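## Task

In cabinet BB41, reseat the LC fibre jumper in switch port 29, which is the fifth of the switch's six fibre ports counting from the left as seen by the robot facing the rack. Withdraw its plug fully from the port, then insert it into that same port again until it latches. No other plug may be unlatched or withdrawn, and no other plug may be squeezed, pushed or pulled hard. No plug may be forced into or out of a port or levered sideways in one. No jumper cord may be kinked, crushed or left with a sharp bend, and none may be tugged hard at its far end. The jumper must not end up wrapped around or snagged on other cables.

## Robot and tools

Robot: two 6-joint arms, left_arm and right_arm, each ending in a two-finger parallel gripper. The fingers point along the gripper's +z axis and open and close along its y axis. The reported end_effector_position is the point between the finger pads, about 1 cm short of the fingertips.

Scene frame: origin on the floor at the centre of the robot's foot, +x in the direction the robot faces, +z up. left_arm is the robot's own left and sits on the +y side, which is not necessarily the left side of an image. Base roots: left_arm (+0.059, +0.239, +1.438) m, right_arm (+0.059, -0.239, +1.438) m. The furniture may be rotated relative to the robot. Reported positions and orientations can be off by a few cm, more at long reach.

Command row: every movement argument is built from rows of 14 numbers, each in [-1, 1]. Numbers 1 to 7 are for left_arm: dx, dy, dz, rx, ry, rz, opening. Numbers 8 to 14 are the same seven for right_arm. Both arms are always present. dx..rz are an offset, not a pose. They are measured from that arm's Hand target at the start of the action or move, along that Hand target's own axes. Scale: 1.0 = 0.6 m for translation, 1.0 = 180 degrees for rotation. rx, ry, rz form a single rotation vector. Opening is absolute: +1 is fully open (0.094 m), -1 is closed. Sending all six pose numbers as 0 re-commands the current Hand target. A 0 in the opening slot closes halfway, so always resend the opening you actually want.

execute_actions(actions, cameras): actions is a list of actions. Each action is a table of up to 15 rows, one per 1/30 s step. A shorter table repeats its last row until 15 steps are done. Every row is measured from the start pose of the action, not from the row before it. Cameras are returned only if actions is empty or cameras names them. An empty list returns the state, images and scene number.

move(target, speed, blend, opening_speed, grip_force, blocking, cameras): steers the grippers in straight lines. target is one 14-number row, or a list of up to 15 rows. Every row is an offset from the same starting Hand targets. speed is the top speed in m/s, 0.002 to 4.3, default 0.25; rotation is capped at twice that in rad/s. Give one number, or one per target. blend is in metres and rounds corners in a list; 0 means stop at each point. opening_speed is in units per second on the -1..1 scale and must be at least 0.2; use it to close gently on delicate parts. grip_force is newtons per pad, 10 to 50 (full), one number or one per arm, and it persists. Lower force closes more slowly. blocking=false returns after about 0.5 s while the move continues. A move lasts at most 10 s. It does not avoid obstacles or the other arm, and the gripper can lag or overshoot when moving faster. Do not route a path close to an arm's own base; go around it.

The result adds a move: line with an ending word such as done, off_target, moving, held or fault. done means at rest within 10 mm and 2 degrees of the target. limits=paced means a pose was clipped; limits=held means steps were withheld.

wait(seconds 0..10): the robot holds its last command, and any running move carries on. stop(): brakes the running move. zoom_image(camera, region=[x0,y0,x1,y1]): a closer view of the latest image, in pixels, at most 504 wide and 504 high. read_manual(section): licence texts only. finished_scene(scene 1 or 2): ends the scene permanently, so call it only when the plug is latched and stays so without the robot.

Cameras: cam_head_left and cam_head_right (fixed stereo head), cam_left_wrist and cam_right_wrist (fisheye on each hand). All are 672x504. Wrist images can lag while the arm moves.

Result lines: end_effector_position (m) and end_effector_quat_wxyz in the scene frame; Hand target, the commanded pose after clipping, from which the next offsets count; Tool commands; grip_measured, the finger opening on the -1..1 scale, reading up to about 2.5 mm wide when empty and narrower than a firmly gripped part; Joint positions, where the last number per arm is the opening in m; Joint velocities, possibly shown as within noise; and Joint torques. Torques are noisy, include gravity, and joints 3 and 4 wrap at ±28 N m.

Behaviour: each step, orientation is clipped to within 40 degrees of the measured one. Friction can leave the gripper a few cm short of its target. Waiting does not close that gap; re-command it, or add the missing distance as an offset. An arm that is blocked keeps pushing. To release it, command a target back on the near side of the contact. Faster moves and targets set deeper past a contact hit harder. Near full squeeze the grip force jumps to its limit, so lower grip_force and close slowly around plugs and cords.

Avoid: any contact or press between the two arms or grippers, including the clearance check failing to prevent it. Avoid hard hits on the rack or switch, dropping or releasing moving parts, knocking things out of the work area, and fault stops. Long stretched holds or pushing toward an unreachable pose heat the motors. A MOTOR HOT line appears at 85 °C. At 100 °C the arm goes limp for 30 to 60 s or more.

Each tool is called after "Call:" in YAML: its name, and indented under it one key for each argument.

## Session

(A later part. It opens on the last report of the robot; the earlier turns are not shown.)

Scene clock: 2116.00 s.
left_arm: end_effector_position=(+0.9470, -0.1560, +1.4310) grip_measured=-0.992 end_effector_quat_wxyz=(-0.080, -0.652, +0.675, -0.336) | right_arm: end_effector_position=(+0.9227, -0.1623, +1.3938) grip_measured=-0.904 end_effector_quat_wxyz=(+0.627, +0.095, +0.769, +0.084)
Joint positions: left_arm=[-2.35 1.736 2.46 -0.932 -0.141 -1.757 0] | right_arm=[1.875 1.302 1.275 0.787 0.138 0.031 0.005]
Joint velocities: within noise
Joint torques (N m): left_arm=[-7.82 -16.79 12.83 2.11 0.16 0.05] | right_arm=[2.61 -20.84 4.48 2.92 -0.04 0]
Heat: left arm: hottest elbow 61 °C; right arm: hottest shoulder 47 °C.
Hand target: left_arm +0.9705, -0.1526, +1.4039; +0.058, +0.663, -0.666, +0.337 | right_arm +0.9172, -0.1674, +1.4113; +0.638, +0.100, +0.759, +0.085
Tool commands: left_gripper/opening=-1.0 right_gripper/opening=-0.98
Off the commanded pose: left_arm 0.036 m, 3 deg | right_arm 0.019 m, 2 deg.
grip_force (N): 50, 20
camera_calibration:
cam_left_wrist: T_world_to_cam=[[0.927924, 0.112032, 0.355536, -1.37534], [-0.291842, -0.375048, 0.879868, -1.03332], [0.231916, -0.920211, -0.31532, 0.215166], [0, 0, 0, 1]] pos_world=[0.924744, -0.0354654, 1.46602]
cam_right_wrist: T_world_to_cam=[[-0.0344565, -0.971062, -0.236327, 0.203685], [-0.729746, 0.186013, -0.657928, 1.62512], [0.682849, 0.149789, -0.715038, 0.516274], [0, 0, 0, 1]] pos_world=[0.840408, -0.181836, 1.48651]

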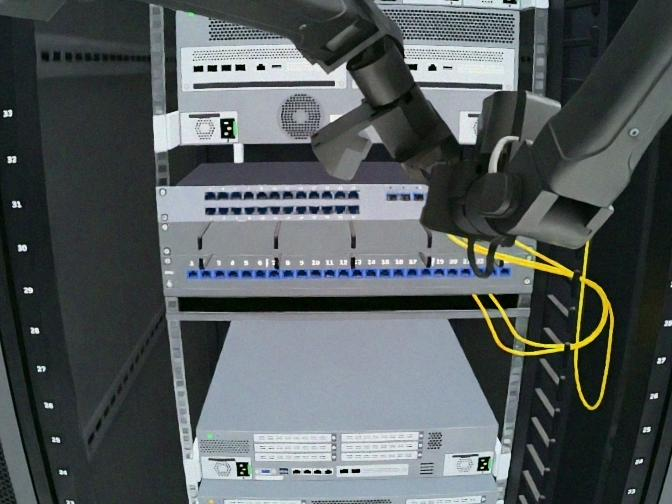

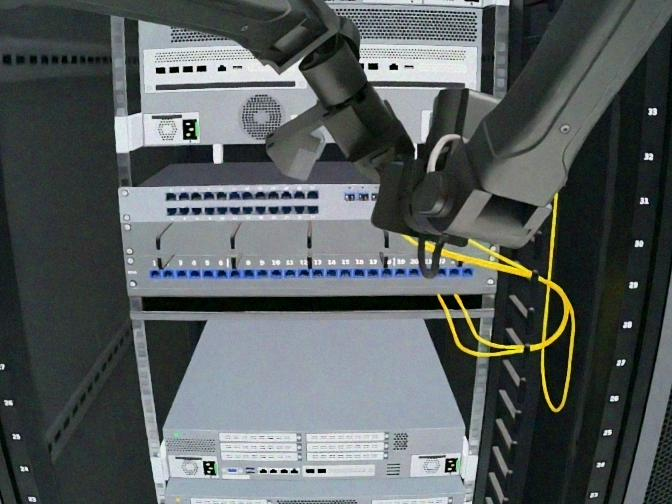

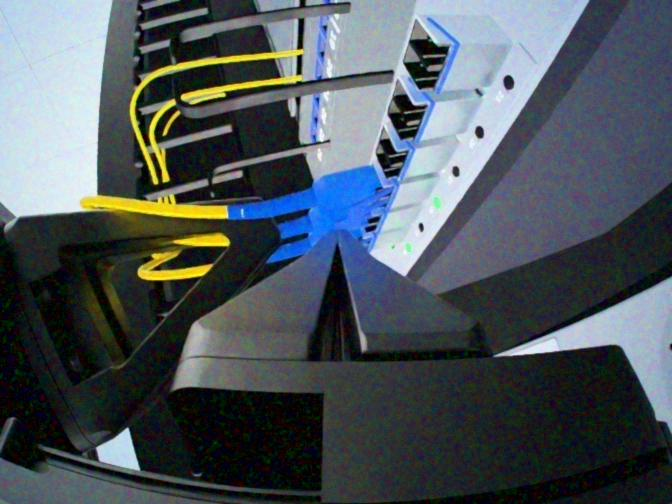

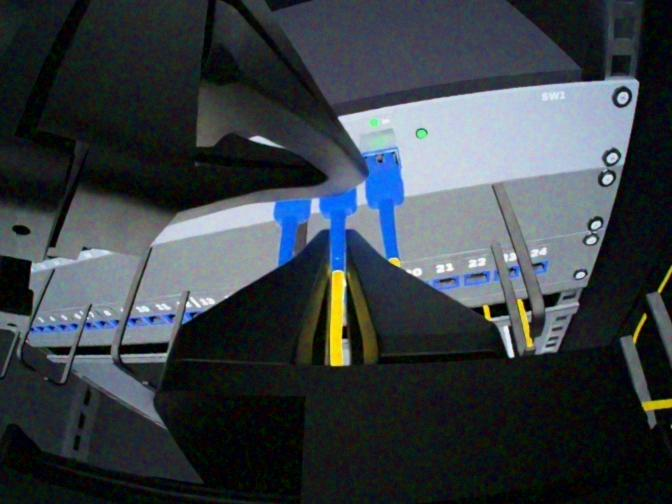

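Call:
move:
  target: [0,0,0,0,0,0,-1, 0.0023,-0.0006,-0.0137,0,0,0,-1]
  grip_force: [50, 45]
  speed: 0.03
  cameras: ["cam_left_wrist","cam_right_wrist"]

Scene clock: 2136.07 s.
left_arm: end_effector_position=(+0.9470, -0.1560, +1.4310) grip_measured=-0.992 end_effector_quat_wxyz=(-0.080, -0.652, +0.675, -0.336) | right_arm: end_effector_position=(+0.9211, -0.1623, +1.3936) grip_measured=-0.928 end_effector_quat_wxyz=(+0.629, +0.095, +0.767, +0.084)
Joint positions: left_arm=[-2.35 1.736 2.46 -0.932 -0.141 -1.757 0] | right_arm=[1.875 1.302 1.269 0.797 0.137 0.031 0.003]
Joint torques (N m): left_arm=[-7.71 -17.08 12.96 2.14 0.16 0.06] | right_arm=[2.67 -21.66 2.65 3.15 0.04 -0.04]
Heat: left arm: hottest elbow 62 °C; right arm: hottest shoulder 48 °C.
Hand target: left_arm +0.9705, -0.1526, +1.4039; +0.058, +0.663, -0.666, +0.337 | right_arm +0.9088, -0.1674, +1.4113; +0.637, +0.100, +0.759, +0.085
Off the commanded pose: left_arm 0.036 m, 3 deg | right_arm 0.022 m, 2 deg.
grip_force (N): 50, 45
move: off_target (left_arm, right_arm)
camera_calibration:
cam_left_wrist: T_world_to_cam=[[0.927968, 0.111974, 0.35544, -1.37523], [-0.291855, -0.374709, 0.880008, -1.03354], [0.231724, -0.920356, -0.315038, 0.214833], [0, 0, 0, 1]] pos_world=[0.924744, -0.0355652, 1.46602]
cam_right_wrist: T_world_to_cam=[[-0.033761, -0.97092, -0.237012, 0.203958], [-0.726918, 0.186605, -0.660885, 1.62546], [0.685894, 0.149976, -0.712079, 0.510368], [0, 0, 0, 1]] pos_world=[0.838407, -0.181837, 1.48601]
Images, in order (width x height): cam_left_wrist 672x504, cam_right_wrist 672x504.

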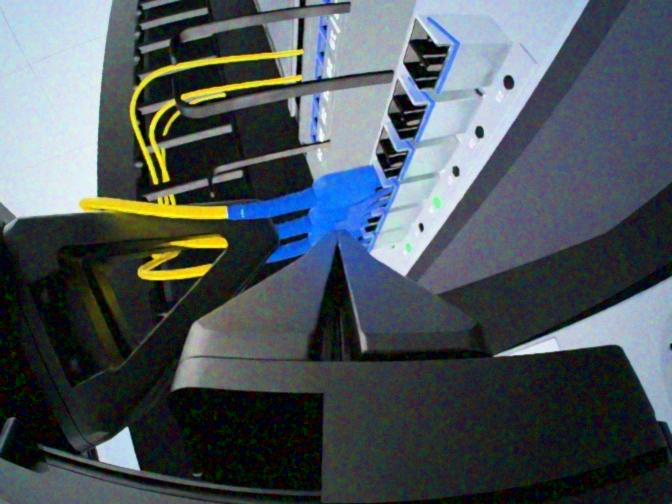

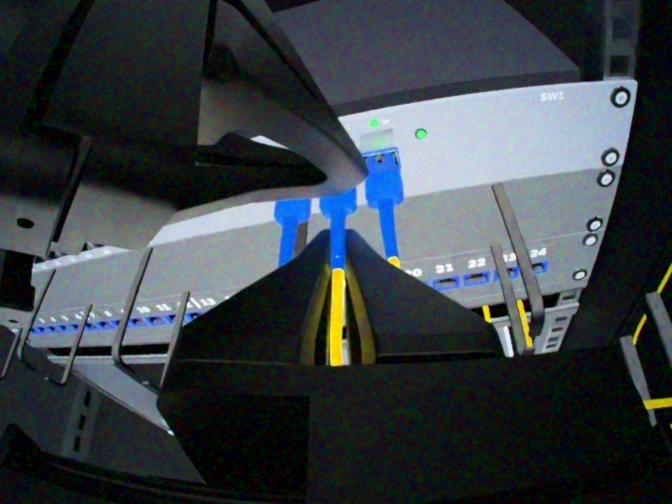

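Call:
move:
  target:
    - [0,0,0,0,0,0,-1, -0.0056,0.0015,0.0328,0,0,0,-0.98]
    - [0,0,0,0,0,0,-1, -0.0056,0.0015,0.0328,0,0,0,-0.76]
  speed: 0.03
  opening_speed: 0.3
  cameras: ["cam_left_wrist","cam_right_wrist"]

Scene clock: 2149.97 s.
left_arm: end_effector_position=(+0.9470, -0.1560, +1.4310) grip_measured=-0.992 end_effector_quat_wxyz=(-0.080, -0.652, +0.675, -0.336) | right_arm: end_effector_position=(+0.9223, -0.1623, +1.3941) grip_measured=-0.763 end_effector_quat_wxyz=(+0.628, +0.095, +0.768, +0.084)
Joint positions: left_arm=[-2.35 1.736 2.46 -0.932 -0.141 -1.757 0] | right_arm=[1.875 1.302 1.273 0.791 0.137 0.031 0.011]
Joint torques (N m): left_arm=[-7.88 -16.44 12.98 2.15 0.15 0.03] | right_arm=[2.2 -19.31 7.88 1.84 -0.09 0]
Heat: left arm: hottest elbow 62 °C; right arm: hottest shoulder 48 °C.
Hand target: left_arm +0.9705, -0.1526, +1.4039; +0.058, +0.663, -0.666, +0.337 | right_arm +0.9288, -0.1674, +1.4113; +0.637, +0.100, +0.759, +0.085
Off the commanded pose: left_arm 0.036 m, 3 deg | right_arm 0.019 m, 2 deg.
grip_force (N): 50, 45
move: off_target (left_arm, right_arm); target 2's new opening was sent with right_arm's hand 0.019 m and 2 deg from that target
camera_calibration:
cam_left_wrist: T_world_to_cam=[[0.927968, 0.111974, 0.35544, -1.37523], [-0.291855, -0.374709, 0.880008, -1.03354], [0.231724, -0.920356, -0.315038, 0.214833], [0, 0, 0, 1]] pos_world=[0.924744, -0.0355652, 1.46602]
cam_right_wrist: T_world_to_cam=[[-0.0337662, -0.970945, -0.23691, 0.203872], [-0.727947, 0.186315, -0.659834, 1.62601], [0.684802, 0.150178, -0.713087, 0.512299], [0, 0, 0, 1]] pos_world=[0.839707, -0.181937, 1.48651]
Images, in order (width x height): cam_left_wrist 672x504, cam_right_wrist 672x504.

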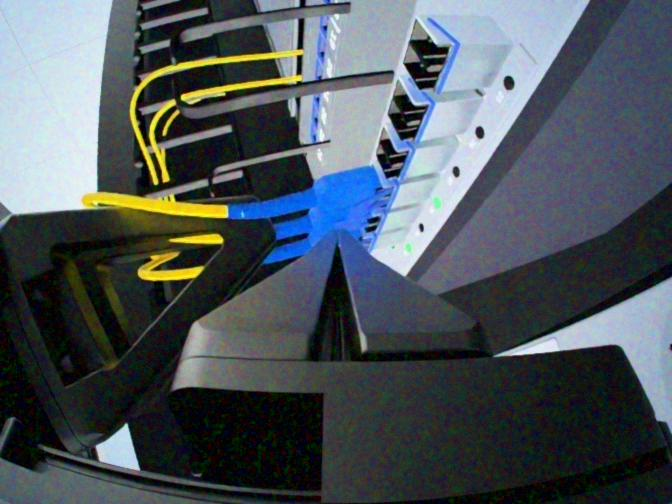

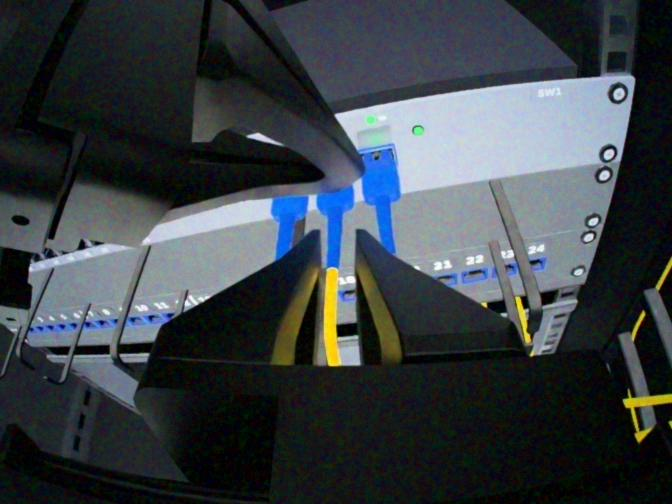

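Call:
move:
  target: [0,0,0,0,0,0,-1, -0.0046,0.0013,0.0270,0,0,0,-0.76]
  speed: 0.03
  cameras: ["cam_left_wrist","cam_right_wrist"]

Scene clock: 2162.00 s.
left_arm: end_effector_position=(+0.9470, -0.1560, +1.4310) grip_measured=-0.992 end_effector_quat_wxyz=(-0.080, -0.652, +0.675, -0.336) | right_arm: end_effector_position=(+0.9297, -0.1625, +1.3981) grip_measured=-0.762 end_effector_quat_wxyz=(+0.626, +0.094, +0.769, +0.084)
Joint positions: left_arm=[-2.35 1.736 2.46 -0.932 -0.141 -1.757 0] | right_arm=[1.875 1.302 1.298 0.762 0.137 0.031 0.011]
Joint torques (N m): left_arm=[-7.94 -17.03 12.97 2.19 0.15 0.03] | right_arm=[1.96 -18.02 10.74 1.7 -0.18 0.04]
Heat: left arm: hottest elbow 62 °C; right arm: hottest shoulder 48 °C.
Hand target: left_arm +0.9705, -0.1526, +1.4039; +0.058, +0.663, -0.666, +0.337 | right_arm +0.9452, -0.1673, +1.4113; +0.637, +0.100, +0.759, +0.085
Off the commanded pose: left_arm 0.036 m, 3 deg | right_arm 0.021 m, 2 deg.
grip_force (N): 50, 45
move: off_target (left_arm, right_arm)
camera_calibration:
cam_left_wrist: T_world_to_cam=[[0.927968, 0.111974, 0.35544, -1.37523], [-0.291855, -0.374709, 0.880008, -1.03354], [0.231724, -0.920356, -0.315038, 0.214833], [0, 0, 0, 1]] pos_world=[0.924744, -0.0355652, 1.46602]
cam_right_wrist: T_world_to_cam=[[-0.0336429, -0.971136, -0.23614, 0.203627], [-0.731589, 0.184903, -0.656193, 1.63218], [0.680916, 0.150681, -0.716693, 0.518903], [0, 0, 0, 1]] pos_world=[0.847608, -0.182236, 1.49101]
Images, in order (width x height): cam_left_wrist 672x504, cam_right_wrist 672x504.

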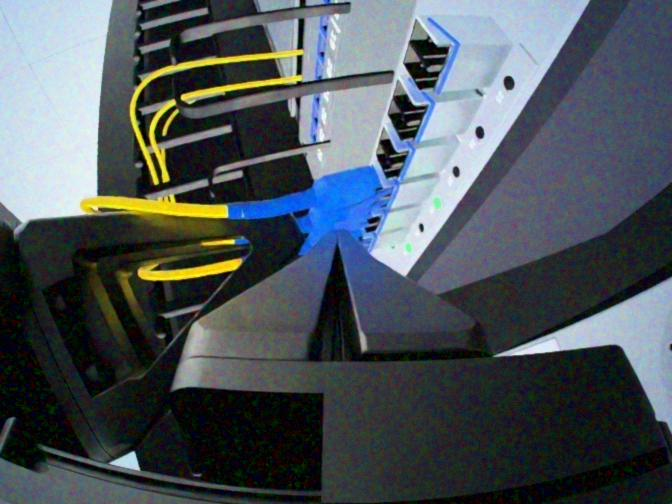

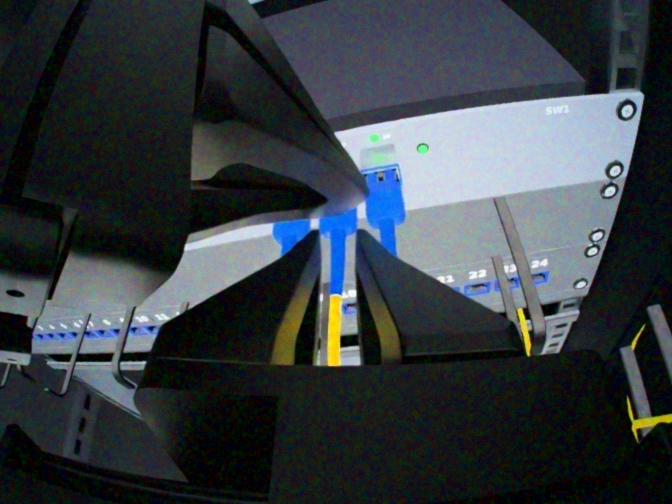

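Call:
move:
  target: [0,0,0,0,0,0,-1, 0,0,0,0,0,0,-1]
  speed: 0.03
  opening_speed: 0.25
  cameras: ["cam_left_wrist","cam_right_wrist"]

Scene clock: 2171.60 s.
left_arm: end_effector_position=(+0.9470, -0.1560, +1.4310) grip_measured=-0.992 end_effector_quat_wxyz=(-0.080, -0.652, +0.675, -0.336) | right_arm: end_effector_position=(+0.9297, -0.1625, +1.3980) grip_measured=-0.917 end_effector_quat_wxyz=(+0.626, +0.094, +0.769, +0.084)
Joint positions: left_arm=[-2.35 1.736 2.46 -0.932 -0.141 -1.757 0] | right_arm=[1.875 1.302 1.298 0.761 0.137 0.031 0.004]
Joint torques (N m): left_arm=[-8.29 -16.97 12.82 2.02 0.18 0.01] | right_arm=[1.79 -18.02 10.67 1.81 -0.21 0.03]
Heat: left arm: hottest elbow 62 °C; right arm: hottest shoulder 48 °C.
Hand target: left_arm +0.9705, -0.1526, +1.4039; +0.058, +0.663, -0.666, +0.337 | right_arm +0.9452, -0.1673, +1.4112; +0.637, +0.100, +0.759, +0.085
Off the commanded pose: left_arm 0.036 m, 3 deg | right_arm 0.021 m, 2 deg.
grip_force (N): 50, 45
move: off_target (left_arm, right_arm)
camera_calibration:
cam_left_wrist: T_world_to_cam=[[0.927968, 0.111974, 0.35544, -1.37523], [-0.291855, -0.374709, 0.880008, -1.03354], [0.231724, -0.920356, -0.315038, 0.214833], [0, 0, 0, 1]] pos_world=[0.924744, -0.0355652, 1.46602]
cam_right_wrist: T_world_to_cam=[[-0.0337451, -0.971137, -0.236124, 0.203762], [-0.73187, 0.184903, -0.655879, 1.63187], [0.680608, 0.15068, -0.716986, 0.519513], [0, 0, 0, 1]] pos_world=[0.847608, -0.182136, 1.49091]
Images, in order (width x height): cam_left_wrist 672x504, cam_right_wrist 672x504.

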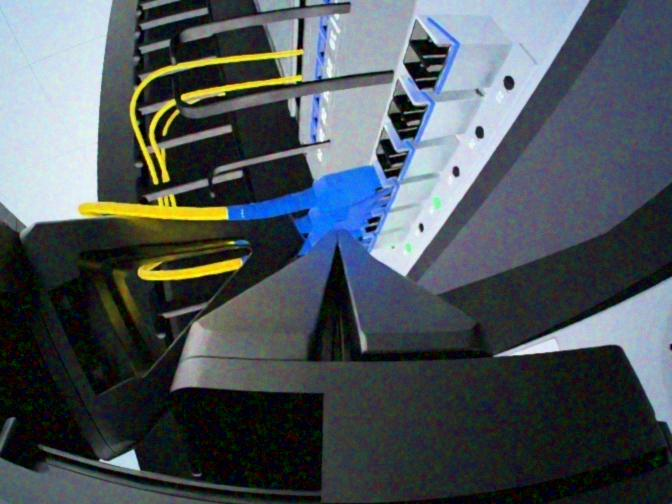

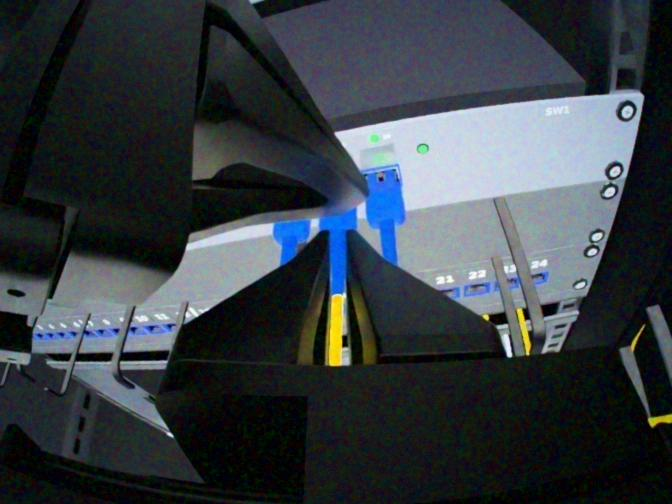

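Call:
move:
  target: [0,0,0,0,0,0,-1, 0.0064,-0.0018,-0.0380,0,0,0,-1]
  speed: 0.03
  cameras: ["cam_left_wrist","cam_right_wrist"]

Call:
move:
  target: [0,0,0,0,0,0,-1, 0.0022,-0.0006,-0.0130,0,0,0,-1]
  speed: 0.03
  cameras: ["cam_left_wrist","cam_right_wrist"]

Scene clock: 2179.40 s.
left_arm: end_effector_position=(+0.9470, -0.1560, +1.4310) grip_measured=-0.992 end_effector_quat_wxyz=(-0.080, -0.652, +0.675, -0.336) | right_arm: end_effector_position=(+0.9284, -0.1626, +1.3979) grip_measured=-0.917 end_effector_quat_wxyz=(+0.627, +0.095, +0.768, +0.084)
Joint positions: left_arm=[-2.35 1.736 2.46 -0.932 -0.141 -1.757 0] | right_arm=[1.875 1.302 1.293 0.77 0.137 0.031 0.004]
Joint torques (N m): left_arm=[-7.82 -16.67 12.89 2.28 0.16 0.02] | right_arm=[2.32 -20.42 4.46 3.25 -0.03 0]
Heat: left arm: hottest elbow 63 °C; right arm: hottest shoulder 48 °C.
Hand target: left_arm +0.9705, -0.1526, +1.4039; +0.058, +0.663, -0.666, +0.337 | right_arm +0.9220, -0.1674, +1.4112; +0.637, +0.100, +0.759, +0.085
Off the commanded pose: left_arm 0.036 m, 3 deg | right_arm 0.016 m, 2 deg.
grip_force (N): 50, 45
move: off_target (left_arm, right_arm)
camera_calibration:
cam_left_wrist: T_world_to_cam=[[0.927968, 0.111974, 0.35544, -1.37523], [-0.291855, -0.374709, 0.880008, -1.03354], [0.231724, -0.920356, -0.315038, 0.214833], [0, 0, 0, 1]] pos_world=[0.924744, -0.0355652, 1.46602]
cam_right_wrist: T_world_to_cam=[[-0.0337166, -0.971009, -0.236652, 0.204303], [-0.729262, 0.185815, -0.658521, 1.63235], [0.683403, 0.150378, -0.714385, 0.514036], [0, 0, 0, 1]] pos_world=[0.846008, -0.182236, 1.49051]
Images, in order (width x height): cam_left_wrist 672x504, cam_right_wrist 672x504.

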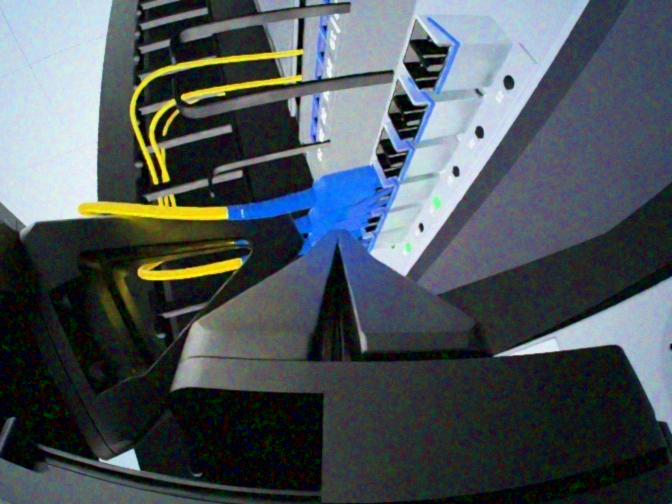

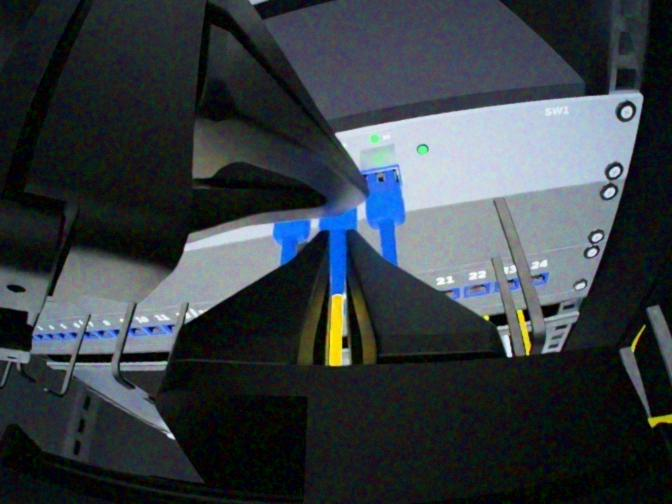

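Scene clock: 2180.23 s.
left_arm: end_effector_position=(+0.9470, -0.1560, +1.4310) grip_measured=-0.992 end_effector_quat_wxyz=(-0.080, -0.652, +0.675, -0.336) | right_arm: end_effector_position=(+0.9268, -0.1628, +1.3979) grip_measured=-0.919 end_effector_quat_wxyz=(+0.630, +0.095, +0.766, +0.084)
Joint positions: left_arm=[-2.35 1.736 2.46 -0.932 -0.141 -1.757 0] | right_arm=[1.875 1.302 1.287 0.782 0.137 0.031 0.004]
Joint torques (N m): left_arm=[-8.18 -16.79 12.85 2.18 0.17 0.02] | right_arm=[2.32 -21.3 2.82 3.4 0 -0.03]
Heat: left arm: hottest elbow 63 °C; right arm: hottest shoulder 48 °C.
Hand target: left_arm +0.9705, -0.1526, +1.4039; +0.058, +0.663, -0.666, +0.337 | right_arm +0.9141, -0.1674, +1.4113; +0.637, +0.100, +0.759, +0.085
Off the commanded pose: left_arm 0.036 m, 3 deg | right_arm 0.019 m, 1 deg.
grip_force (N): 50, 45
move: off_target (left_arm, right_arm)
camera_calibration:
cam_left_wrist: T_world_to_cam=[[0.927968, 0.111974, 0.35544, -1.37523], [-0.291855, -0.374709, 0.880008, -1.03354], [0.231724, -0.920356, -0.315038, 0.214833], [0, 0, 0, 1]] pos_world=[0.924744, -0.0355652, 1.46602]
cam_right_wrist: T_world_to_cam=[[-0.0337994, -0.970832, -0.237366, 0.205203], [-0.72536, 0.187214, -0.662423, 1.63328], [0.687539, 0.149786, -0.710531, 0.505929], [0, 0, 0, 1]] pos_world=[0.843807, -0.182337, 1.49011]
Images, in order (width x height): cam_left_wrist 672x504, cam_right_wrist 672x504.

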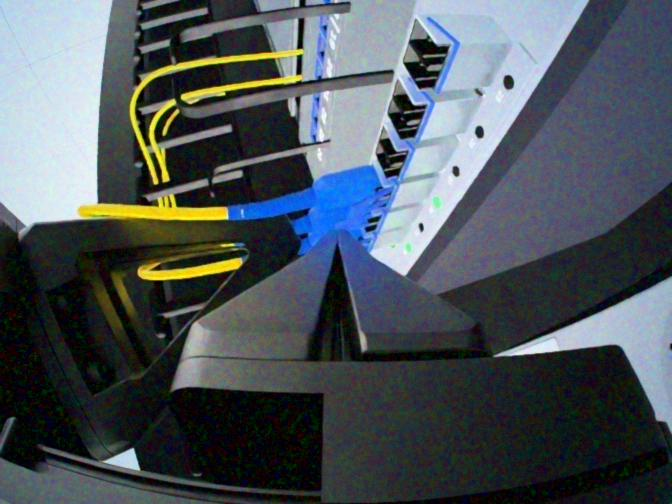

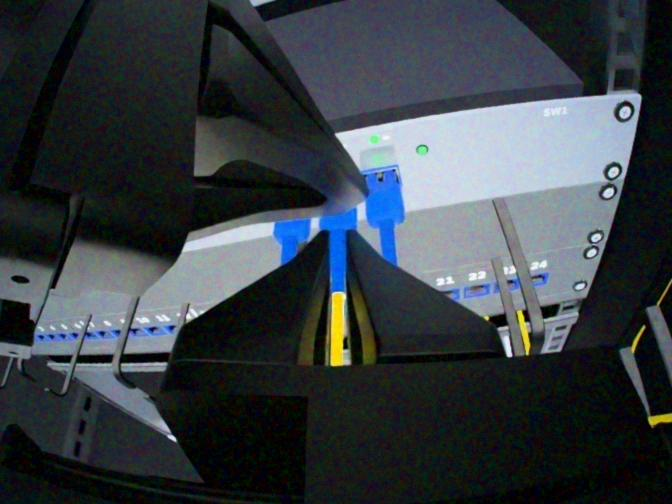

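Call:
move:
  target: [0,0,0,0,0,0,-1, 0.0022,-0.0006,-0.0130,0,0,0,-1]
  speed: 0.03

Call:
move:
  target: [0,0,0,0,0,0,-1, 0.0022,-0.0006,-0.0130,0,0,0,-1]
  speed: 0.03
  cameras: ["cam_left_wrist","cam_right_wrist"]

Scene clock: 2186.17 s.
left_arm: end_effector_position=(+0.9470, -0.1560, +1.4310) grip_measured=-0.992 end_effector_quat_wxyz=(-0.080, -0.652, +0.675, -0.336) | right_arm: end_effector_position=(+0.9188, -0.1637, +1.3984) grip_measured=-0.934 end_effector_quat_wxyz=(+0.633, +0.096, +0.764, +0.085)
Joint positions: left_arm=[-2.35 1.736 2.46 -0.932 -0.141 -1.757 0] | right_arm=[1.875 1.293 1.258 0.81 0.137 0.031 0.003]
Joint torques (N m): left_arm=[-7.53 -16.85 12.82 2.07 0.19 0.02] | right_arm=[2.73 -20.78 2.76 2.77 0.06 -0.01]
Heat: left arm: hottest elbow 63 °C; right arm: hottest shoulder 48 °C.
Hand target: left_arm +0.9705, -0.1526, +1.4039; +0.058, +0.663, -0.666, +0.337 | right_arm +0.9062, -0.1674, +1.4112; +0.637, +0.100, +0.759, +0.085
Off the commanded pose: left_arm 0.036 m, 3 deg | right_arm 0.018 m, 1 deg.
grip_force (N): 50, 45
move: off_target (left_arm, right_arm)

Scene clock: 2186.87 s.
left_arm: end_effector_position=(+0.9470, -0.1560, +1.4310) grip_measured=-0.992 end_effector_quat_wxyz=(-0.080, -0.652, +0.675, -0.336) | right_arm: end_effector_position=(+0.9129, -0.1645, +1.4001) grip_measured=-0.958 end_effector_quat_wxyz=(+0.634, +0.096, +0.763, +0.085)
Joint positions: left_arm=[-2.35 1.736 2.46 -0.932 -0.141 -1.757 0] | right_arm=[1.875 1.282 1.237 0.823 0.137 0.031 0.002]
Joint torques (N m): left_arm=[-7.94 -16.67 12.93 2.14 0.15 0.05] | right_arm=[2.55 -20.72 2.24 2.97 0.11 -0.04]
Heat: left arm: hottest elbow 63 °C; right arm: hottest shoulder 48 °C.
Hand target: left_arm +0.9705, -0.1526, +1.4039; +0.058, +0.663, -0.666, +0.337 | right_arm +0.8983, -0.1674, +1.4112; +0.637, +0.100, +0.759, +0.085
Off the commanded pose: left_arm 0.036 m, 3 deg | right_arm 0.019 m, 1 deg.
grip_force (N): 50, 45
move: off_target (left_arm, right_arm)
camera_calibration:
cam_left_wrist: T_world_to_cam=[[0.927968, 0.111974, 0.35544, -1.37523], [-0.291855, -0.374709, 0.880008, -1.03354], [0.231724, -0.920356, -0.315038, 0.214833], [0, 0, 0, 1]] pos_world=[0.924744, -0.0355652, 1.46602]
cam_right_wrist: T_world_to_cam=[[-0.0333055, -0.970383, -0.239265, 0.205839], [-0.717245, 0.189926, -0.670439, 1.62931], [0.696025, 0.149282, -0.702327, 0.497925], [0, 0, 0, 1]] pos_world=[0.828904, -0.184038, 1.49131]
Images, in order (width x height): cam_left_wrist 672x504, cam_right_wrist 672x504.

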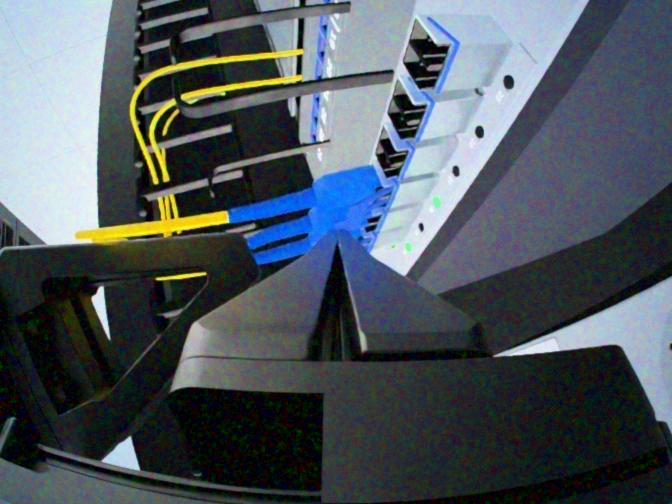

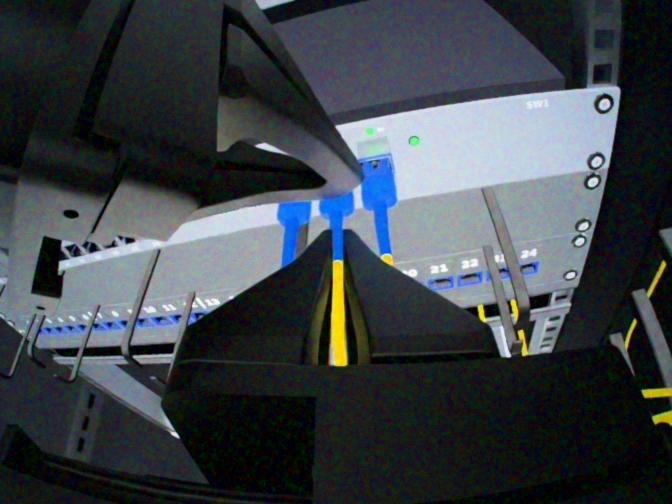

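Call:
zoom_image:
  camera: "cam_right_wrist"
  region: [240, 120, 440, 270]

Call:
zoom_image:
  camera: "cam_left_wrist"
  region: [290, 140, 430, 260]

Scaled by 2.520 from the camera's 672x504 image, which has a finer 960x720 frame.

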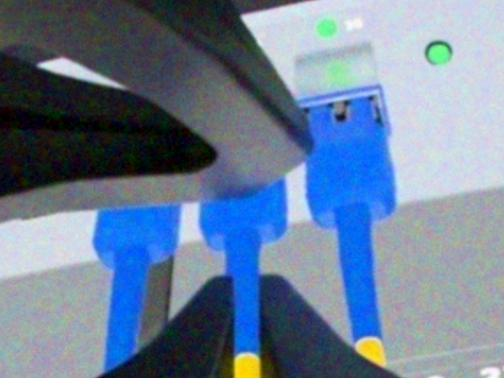

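Scaled by 3.600 from the camera's 672x504 image, which has a finer 960x720 frame.

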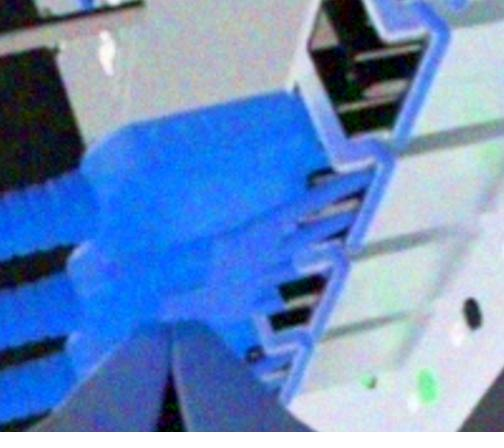

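Call:
move:
  target: [-0.0008,0.0255,-0.0041,0,0,0,-1, 0,0,0,0,0,0,-1]
  speed: 0.03
  cameras: ["cam_left_wrist"]

Call:
zoom_image:
  camera: "cam_left_wrist"
  region: [290, 140, 430, 260]

Scene clock: 2238.67 s.
left_arm: end_effector_position=(+0.9465, -0.1566, +1.4300) grip_measured=-0.992 end_effector_quat_wxyz=(-0.077, -0.653, +0.672, -0.341) | right_arm: end_effector_position=(+0.9129, -0.1645, +1.4001) grip_measured=-0.958 end_effector_quat_wxyz=(+0.634, +0.096, +0.763, +0.085)
Joint positions: left_arm=[-2.35 1.721 2.423 -0.896 -0.141 -1.757 0] | right_arm=[1.875 1.282 1.237 0.823 0.137 0.031 0.002]
Joint torques (N m): left_arm=[-8.23 -19.66 6.15 3.26 -0.08 0.04] | right_arm=[2.67 -20.72 2.33 2.97 0.12 -0.04]
Heat: left arm: hottest elbow 63 °C; right arm: hottest shoulder 54 °C.
Hand target: left_arm +0.9556, -0.1525, +1.3999; +0.058, +0.663, -0.666, +0.337 | right_arm +0.8983, -0.1674, +1.4112; +0.637, +0.100, +0.759, +0.085
Off the commanded pose: left_arm 0.032 m, 3 deg | right_arm 0.019 m, 1 deg.
grip_force (N): 50, 45
move: off_target (left_arm, right_arm)
camera_calibration:
cam_left_wrist: T_world_to_cam=[[0.923256, 0.121297, 0.364533, -1.38147], [-0.298014, -0.372699, 0.878796, -1.02514], [0.242457, -0.91999, -0.307948, 0.193956], [0, 0, 0, 1]] pos_world=[0.922921, -0.0360611, 1.46421]
Images, in order (width x height): cam_left_wrist 672x504.

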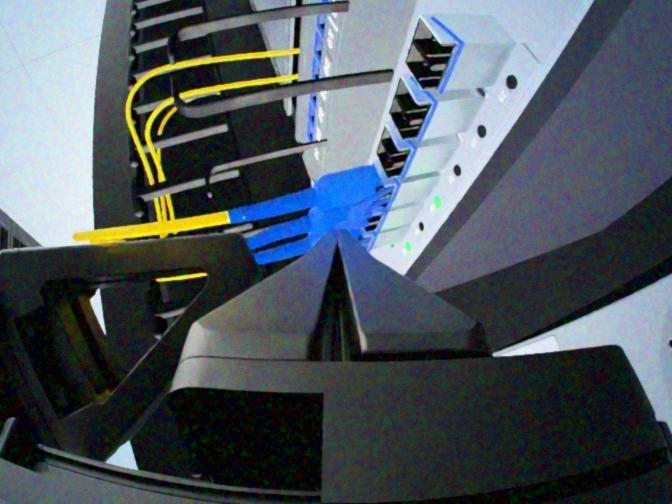

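Scaled by 3.600 from the camera's 672x504 image, which has a finer 960x720 frame.

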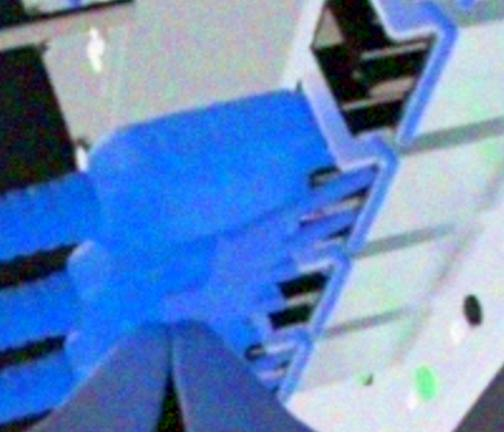

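Call:
move:
  target:
    - [0,0,0,0,0,0,-1, -0.0038,0.001,0.0225,0,0,0,-1]
    - [0,0,0,0,0,0,-1, -0.0038,0.001,0.0225,0,0,0,-0.76]
    - [0,0,0,0,0,0,-1, -0.0130,0.0036,0.0767,0,0,0,-0.76]
    - [0,0,0,0,0,0,-1, -0.0130,0.0036,0.0767,0,0,0,-1]
  speed: 0.03
  opening_speed: 0.3
  grip_force: [50, 50]
  cameras: ["cam_left_wrist","cam_right_wrist"]

Scene clock: 2251.73 s.
left_arm: end_effector_position=(+0.9464, -0.1567, +1.4299) grip_measured=-0.992 end_effector_quat_wxyz=(-0.077, -0.653, +0.672, -0.341) | right_arm: end_effector_position=(+0.9294, -0.1628, +1.3983) grip_measured=-0.921 end_effector_quat_wxyz=(+0.626, +0.095, +0.769, +0.084)
Joint positions: left_arm=[-2.35 1.721 2.423 -0.895 -0.141 -1.757 0] | right_arm=[1.875 1.301 1.297 0.762 0.14 0.031 0.004]
Joint torques (N m): left_arm=[-8.35 -19.6 6.28 3.28 -0.05 0.03] | right_arm=[1.9 -17.9 10.8 1.77 -0.31 0.04]
Heat: left arm: hottest elbow 57 °C; right arm: hottest shoulder 54 °C.
Hand target: left_arm +0.9554, -0.1526, +1.3998; +0.058, +0.663, -0.666, +0.337 | right_arm +0.9450, -0.1673, +1.4112; +0.637, +0.100, +0.759, +0.085
Off the commanded pose: left_arm 0.032 m, 3 deg | right_arm 0.021 m, 2 deg.
move: off_target (left_arm, right_arm); target 2's new opening was sent with right_arm's hand 0.011 m and 1 deg from that target; target 4's new opening was sent with right_arm's hand 0.021 m and 2 deg from that target
camera_calibration:
cam_left_wrist: T_world_to_cam=[[0.923256, 0.121297, 0.364533, -1.38142], [-0.298014, -0.372699, 0.878796, -1.02509], [0.242457, -0.91999, -0.307948, 0.193834], [0, 0, 0, 1]] pos_world=[0.922921, -0.0361611, 1.46411]
cam_right_wrist: T_world_to_cam=[[-0.0357513, -0.971097, -0.235992, 0.205162], [-0.731541, 0.186313, -0.655846, 1.63188], [0.680859, 0.14919, -0.717059, 0.519658], [0, 0, 0, 1]] pos_world=[0.84731, -0.182336, 1.49131]
Images, in order (width x height): cam_left_wrist 672x504, cam_right_wrist 672x504.

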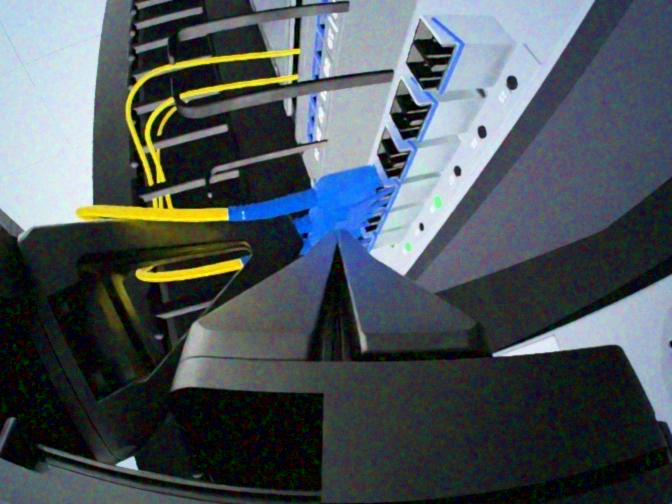

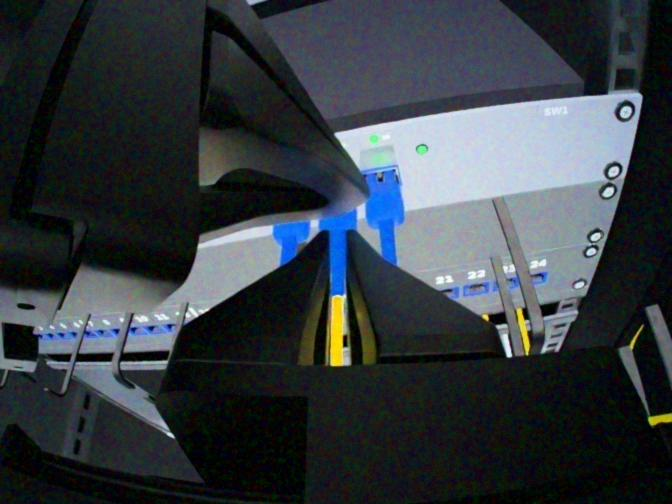

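Call:
move:
  target:
    - [0,0,0,0,0,0,-1, 0.0064,-0.0018,-0.0380,0,0,0,-1]
    - [0.0015,0.0123,-0.0049,0,0,0,-1, 0.0086,-0.0024,-0.0510,0,0,0,-1]
  speed: 0.03
  cameras: ["cam_left_wrist","cam_right_wrist"]

Call:
zoom_image:
  camera: "cam_left_wrist"
  region: [290, 140, 430, 260]

Scene clock: 2262.97 s.
left_arm: end_effector_position=(+0.9459, -0.1563, +1.4298) grip_measured=-0.992 end_effector_quat_wxyz=(-0.071, -0.654, +0.667, -0.350) | right_arm: end_effector_position=(+0.9270, -0.1631, +1.3984) grip_measured=-0.922 end_effector_quat_wxyz=(+0.629, +0.096, +0.767, +0.084)
Joint positions: left_arm=[-2.35 1.697 2.368 -0.841 -0.142 -1.757 0] | right_arm=[1.875 1.301 1.288 0.779 0.14 0.031 0.004]
Joint torques (N m): left_arm=[-8.76 -19.78 5.78 2.37 -0.23 0] | right_arm=[2.32 -21.01 2.58 3.48 -0.1 0]
Heat: left arm: hottest elbow 54 °C; right arm: hottest shoulder 53 °C.
Hand target: left_arm +0.9475, -0.1525, +1.3999; +0.058, +0.663, -0.666, +0.337 | right_arm +0.9140, -0.1674, +1.4112; +0.637, +0.100, +0.759, +0.085
Off the commanded pose: left_arm 0.030 m, 2 deg | right_arm 0.019 m, 1 deg.
move: off_target (left_arm, right_arm)
camera_calibration:
cam_left_wrist: T_world_to_cam=[[0.914921, 0.136917, 0.3797, -1.39224], [-0.308262, -0.37025, 0.876293, -1.01131], [0.260564, -0.918786, -0.296544, 0.16104], [0, 0, 0, 1]] pos_world=[0.920082, -0.0358551, 1.4626]
cam_right_wrist: T_world_to_cam=[[-0.0357979, -0.970805, -0.237183, 0.206677], [-0.725812, 0.188401, -0.66159, 1.63327], [0.686961, 0.148467, -0.711367, 0.507656], [0, 0, 0, 1]] pos_world=[0.844109, -0.182437, 1.49071]
Images, in order (width x height): cam_left_wrist 672x504, cam_right_wrist 672x504.

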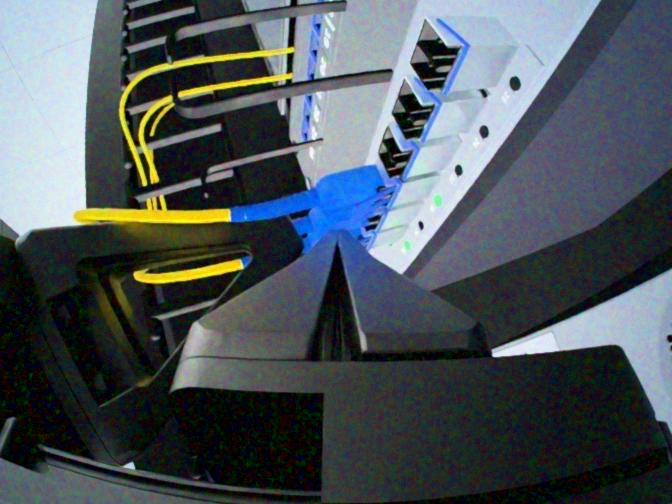

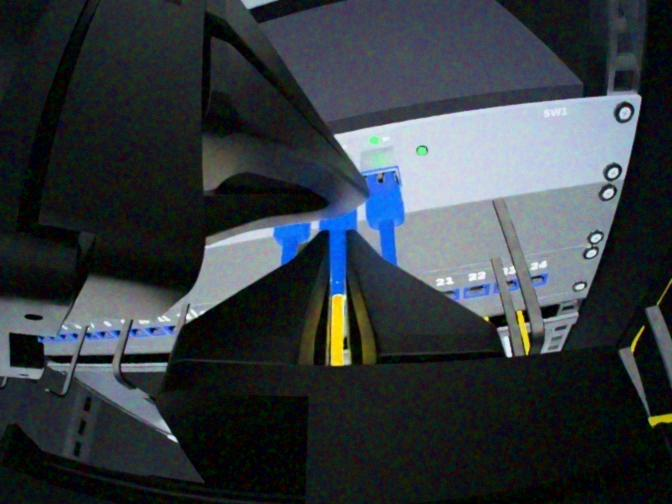

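Scaled by 3.600 from the camera's 672x504 image, which has a finer 960x720 frame.

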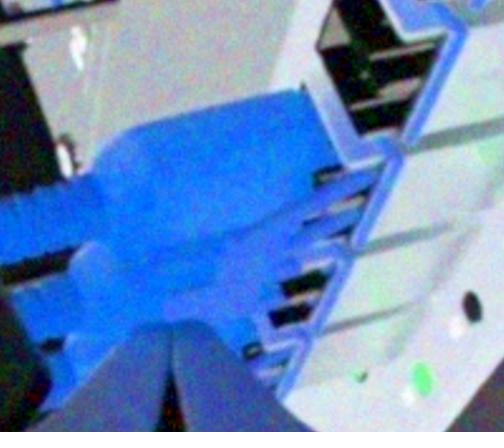

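Call:
move:
  target: [0.0009,0.0077,-0.0031,0,0,0,-1, 0.0022,-0.0006,-0.0130,0,0,0,-1]
  speed: 0.03
  cameras: ["cam_left_wrist","cam_right_wrist"]

Call:
zoom_image:
  camera: "cam_left_wrist"
  region: [290, 140, 430, 260]

Scene clock: 2270.47 s.
left_arm: end_effector_position=(+0.9410, -0.1563, +1.4294) grip_measured=-0.992 end_effector_quat_wxyz=(-0.072, -0.654, +0.667, -0.351) | right_arm: end_effector_position=(+0.9210, -0.1634, +1.3973) grip_measured=-0.923 end_effector_quat_wxyz=(+0.633, +0.097, +0.764, +0.084)
Joint positions: left_arm=[-2.353 1.678 2.328 -0.821 -0.142 -1.757 0] | right_arm=[1.875 1.298 1.267 0.807 0.14 0.031 0.004]
Joint torques (N m): left_arm=[-8.18 -19.55 5.89 2.4 -0.37 0.02] | right_arm=[2.43 -21.83 2.07 2.92 -0.05 -0.01]
Heat: left arm: hottest elbow 52 °C; right arm: hottest shoulder 53 °C.
Hand target: left_arm +0.9424, -0.1527, +1.3998; +0.058, +0.663, -0.666, +0.337 | right_arm +0.9061, -0.1674, +1.4114; +0.637, +0.100, +0.759, +0.085
Off the commanded pose: left_arm 0.030 m, 2 deg | right_arm 0.021 m, 1 deg.
move: off_target (left_arm, right_arm)
camera_calibration:
cam_left_wrist: T_world_to_cam=[[0.915134, 0.136208, 0.379443, -1.3876], [-0.308694, -0.368623, 0.876827, -1.01264], [0.259302, -0.919546, -0.295293, 0.161414], [0, 0, 0, 1]] pos_world=[0.915385, -0.0358544, 1.46209]
cam_right_wrist: T_world_to_cam=[[-0.0359014, -0.97051, -0.238374, 0.207602], [-0.719278, 0.19069, -0.668039, 1.63161], [0.693794, 0.147474, -0.704913, 0.495581], [0, 0, 0, 1]] pos_world=[0.837207, -0.182738, 1.48881]
Images, in order (width x height): cam_left_wrist 672x504, cam_right_wrist 672x504.

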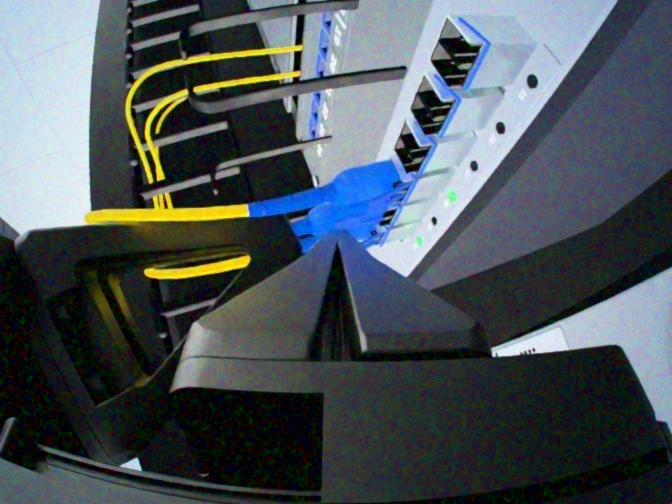

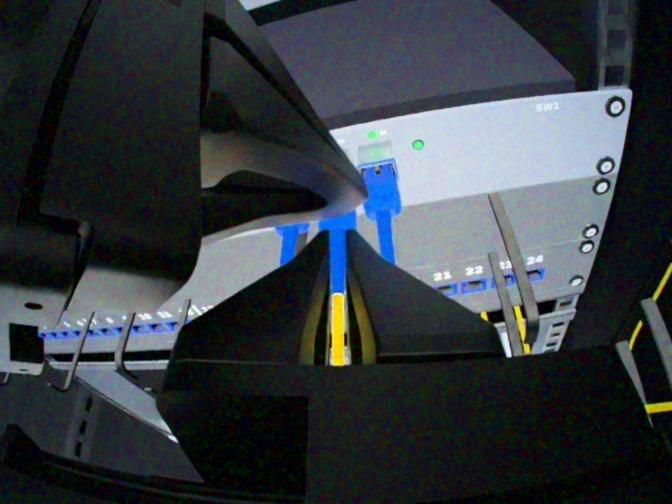

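Scaled by 3.600 from the camera's 672x504 image, which has a finer 960x720 frame.

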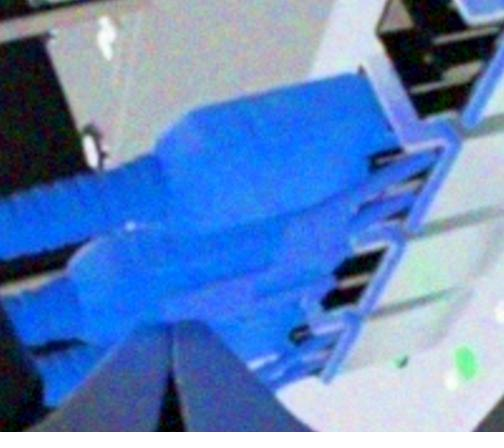

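Call:
move:
  target: [0.0038,-0.0052,-0.1473,0,0,0,-1, 0,0,0,0,0,0,-1]
  speed: 0.06
  cameras: ["cam_left_wrist","cam_right_wrist"]

Call:
zoom_image:
  camera: "cam_right_wrist"
  region: [240, 110, 440, 270]

Scene clock: 2286.93 s.
left_arm: end_effector_position=(+0.9145, -0.1099, +1.4627) grip_measured=-0.992 end_effector_quat_wxyz=(-0.057, -0.660, +0.670, -0.333) | right_arm: end_effector_position=(+0.8998, -0.1630, +1.3836) grip_measured=-0.928 end_effector_quat_wxyz=(+0.618, +0.095, +0.776, +0.082)
Joint positions: left_arm=[-2.357 1.498 2.116 -0.804 -0.192 -1.757 0] | right_arm=[1.875 1.28 1.203 0.813 0.145 0.031 0.003]
Joint torques (N m): left_arm=[-9.17 -20.42 6.3 1.29 0.22 -0.09] | right_arm=[2.61 -19.72 6.91 2.76 -0.23 -0.02]
Heat: left arm: hottest elbow 50 °C; right arm: hottest shoulder 50 °C.
Hand target: left_arm +0.9125, -0.1077, +1.4701; +0.058, +0.663, -0.666, +0.337 | right_arm +0.9061, -0.1675, +1.4114; +0.637, +0.100, +0.759, +0.085
Off the commanded pose: left_arm 0.008 m, 1 deg | right_arm 0.029 m, 3 deg.
move: off_target (right_arm)
camera_calibration:
cam_left_wrist: T_world_to_cam=[[0.916334, 0.130199, 0.378656, -1.3828], [-0.297409, -0.411873, 0.861341, -1.0253], [0.268104, -0.901892, -0.338691, 0.278272], [0, 0, 0, 1]] pos_world=[0.887565, 0.00871753, 1.50098]
cam_right_wrist: T_world_to_cam=[[-0.0404063, -0.971785, -0.232383, 0.199486], [-0.745924, 0.18408, -0.640088, 1.59132], [0.664805, 0.147477, -0.732315, 0.564591], [0, 0, 0, 1]] pos_world=[0.819719, -0.182335, 1.4784]
Images, in order (width x height): cam_left_wrist 672x504, cam_right_wrist 672x504.

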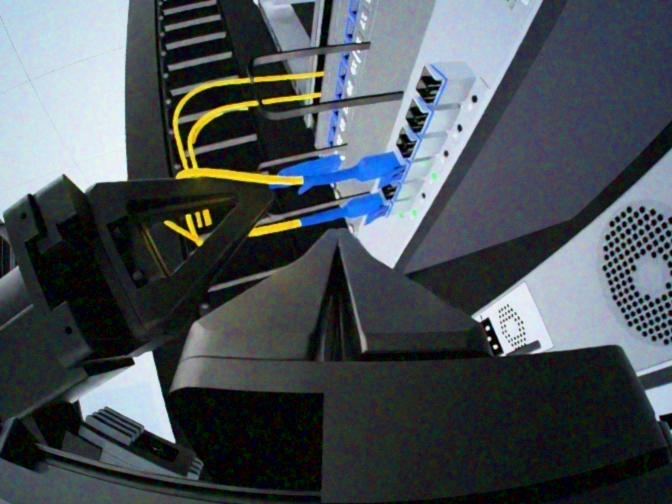

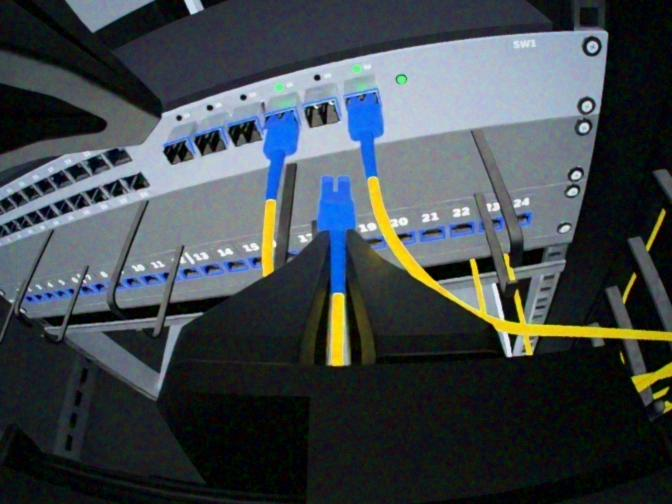

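Scaled by 2.520 from the camera's 672x504 image, which has a finer 960x720 frame.

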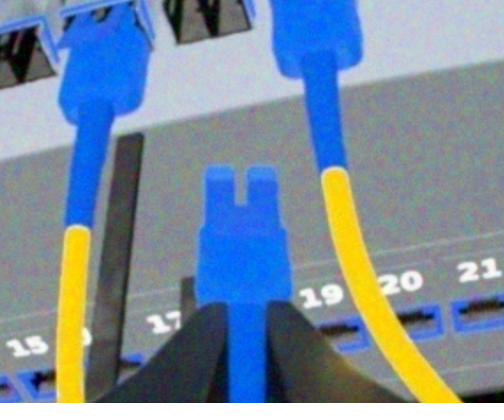

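Call:
zoom_image:
  camera: "cam_left_wrist"
  region: [240, 120, 440, 260]

Call:
zoom_image:
  camera: "cam_right_wrist"
  region: [240, 70, 400, 200]

Scaled by 2.520 from the camera's 672x504 image, which has a finer 960x720 frame.

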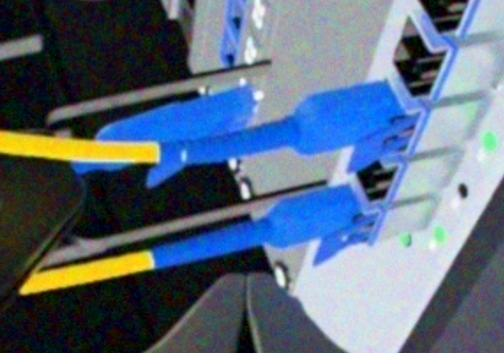

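Scaled by 3.150 from the camera's 672x504 image, which has a finer 960x720 frame.

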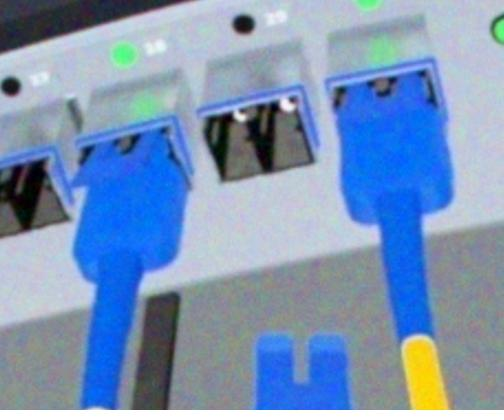

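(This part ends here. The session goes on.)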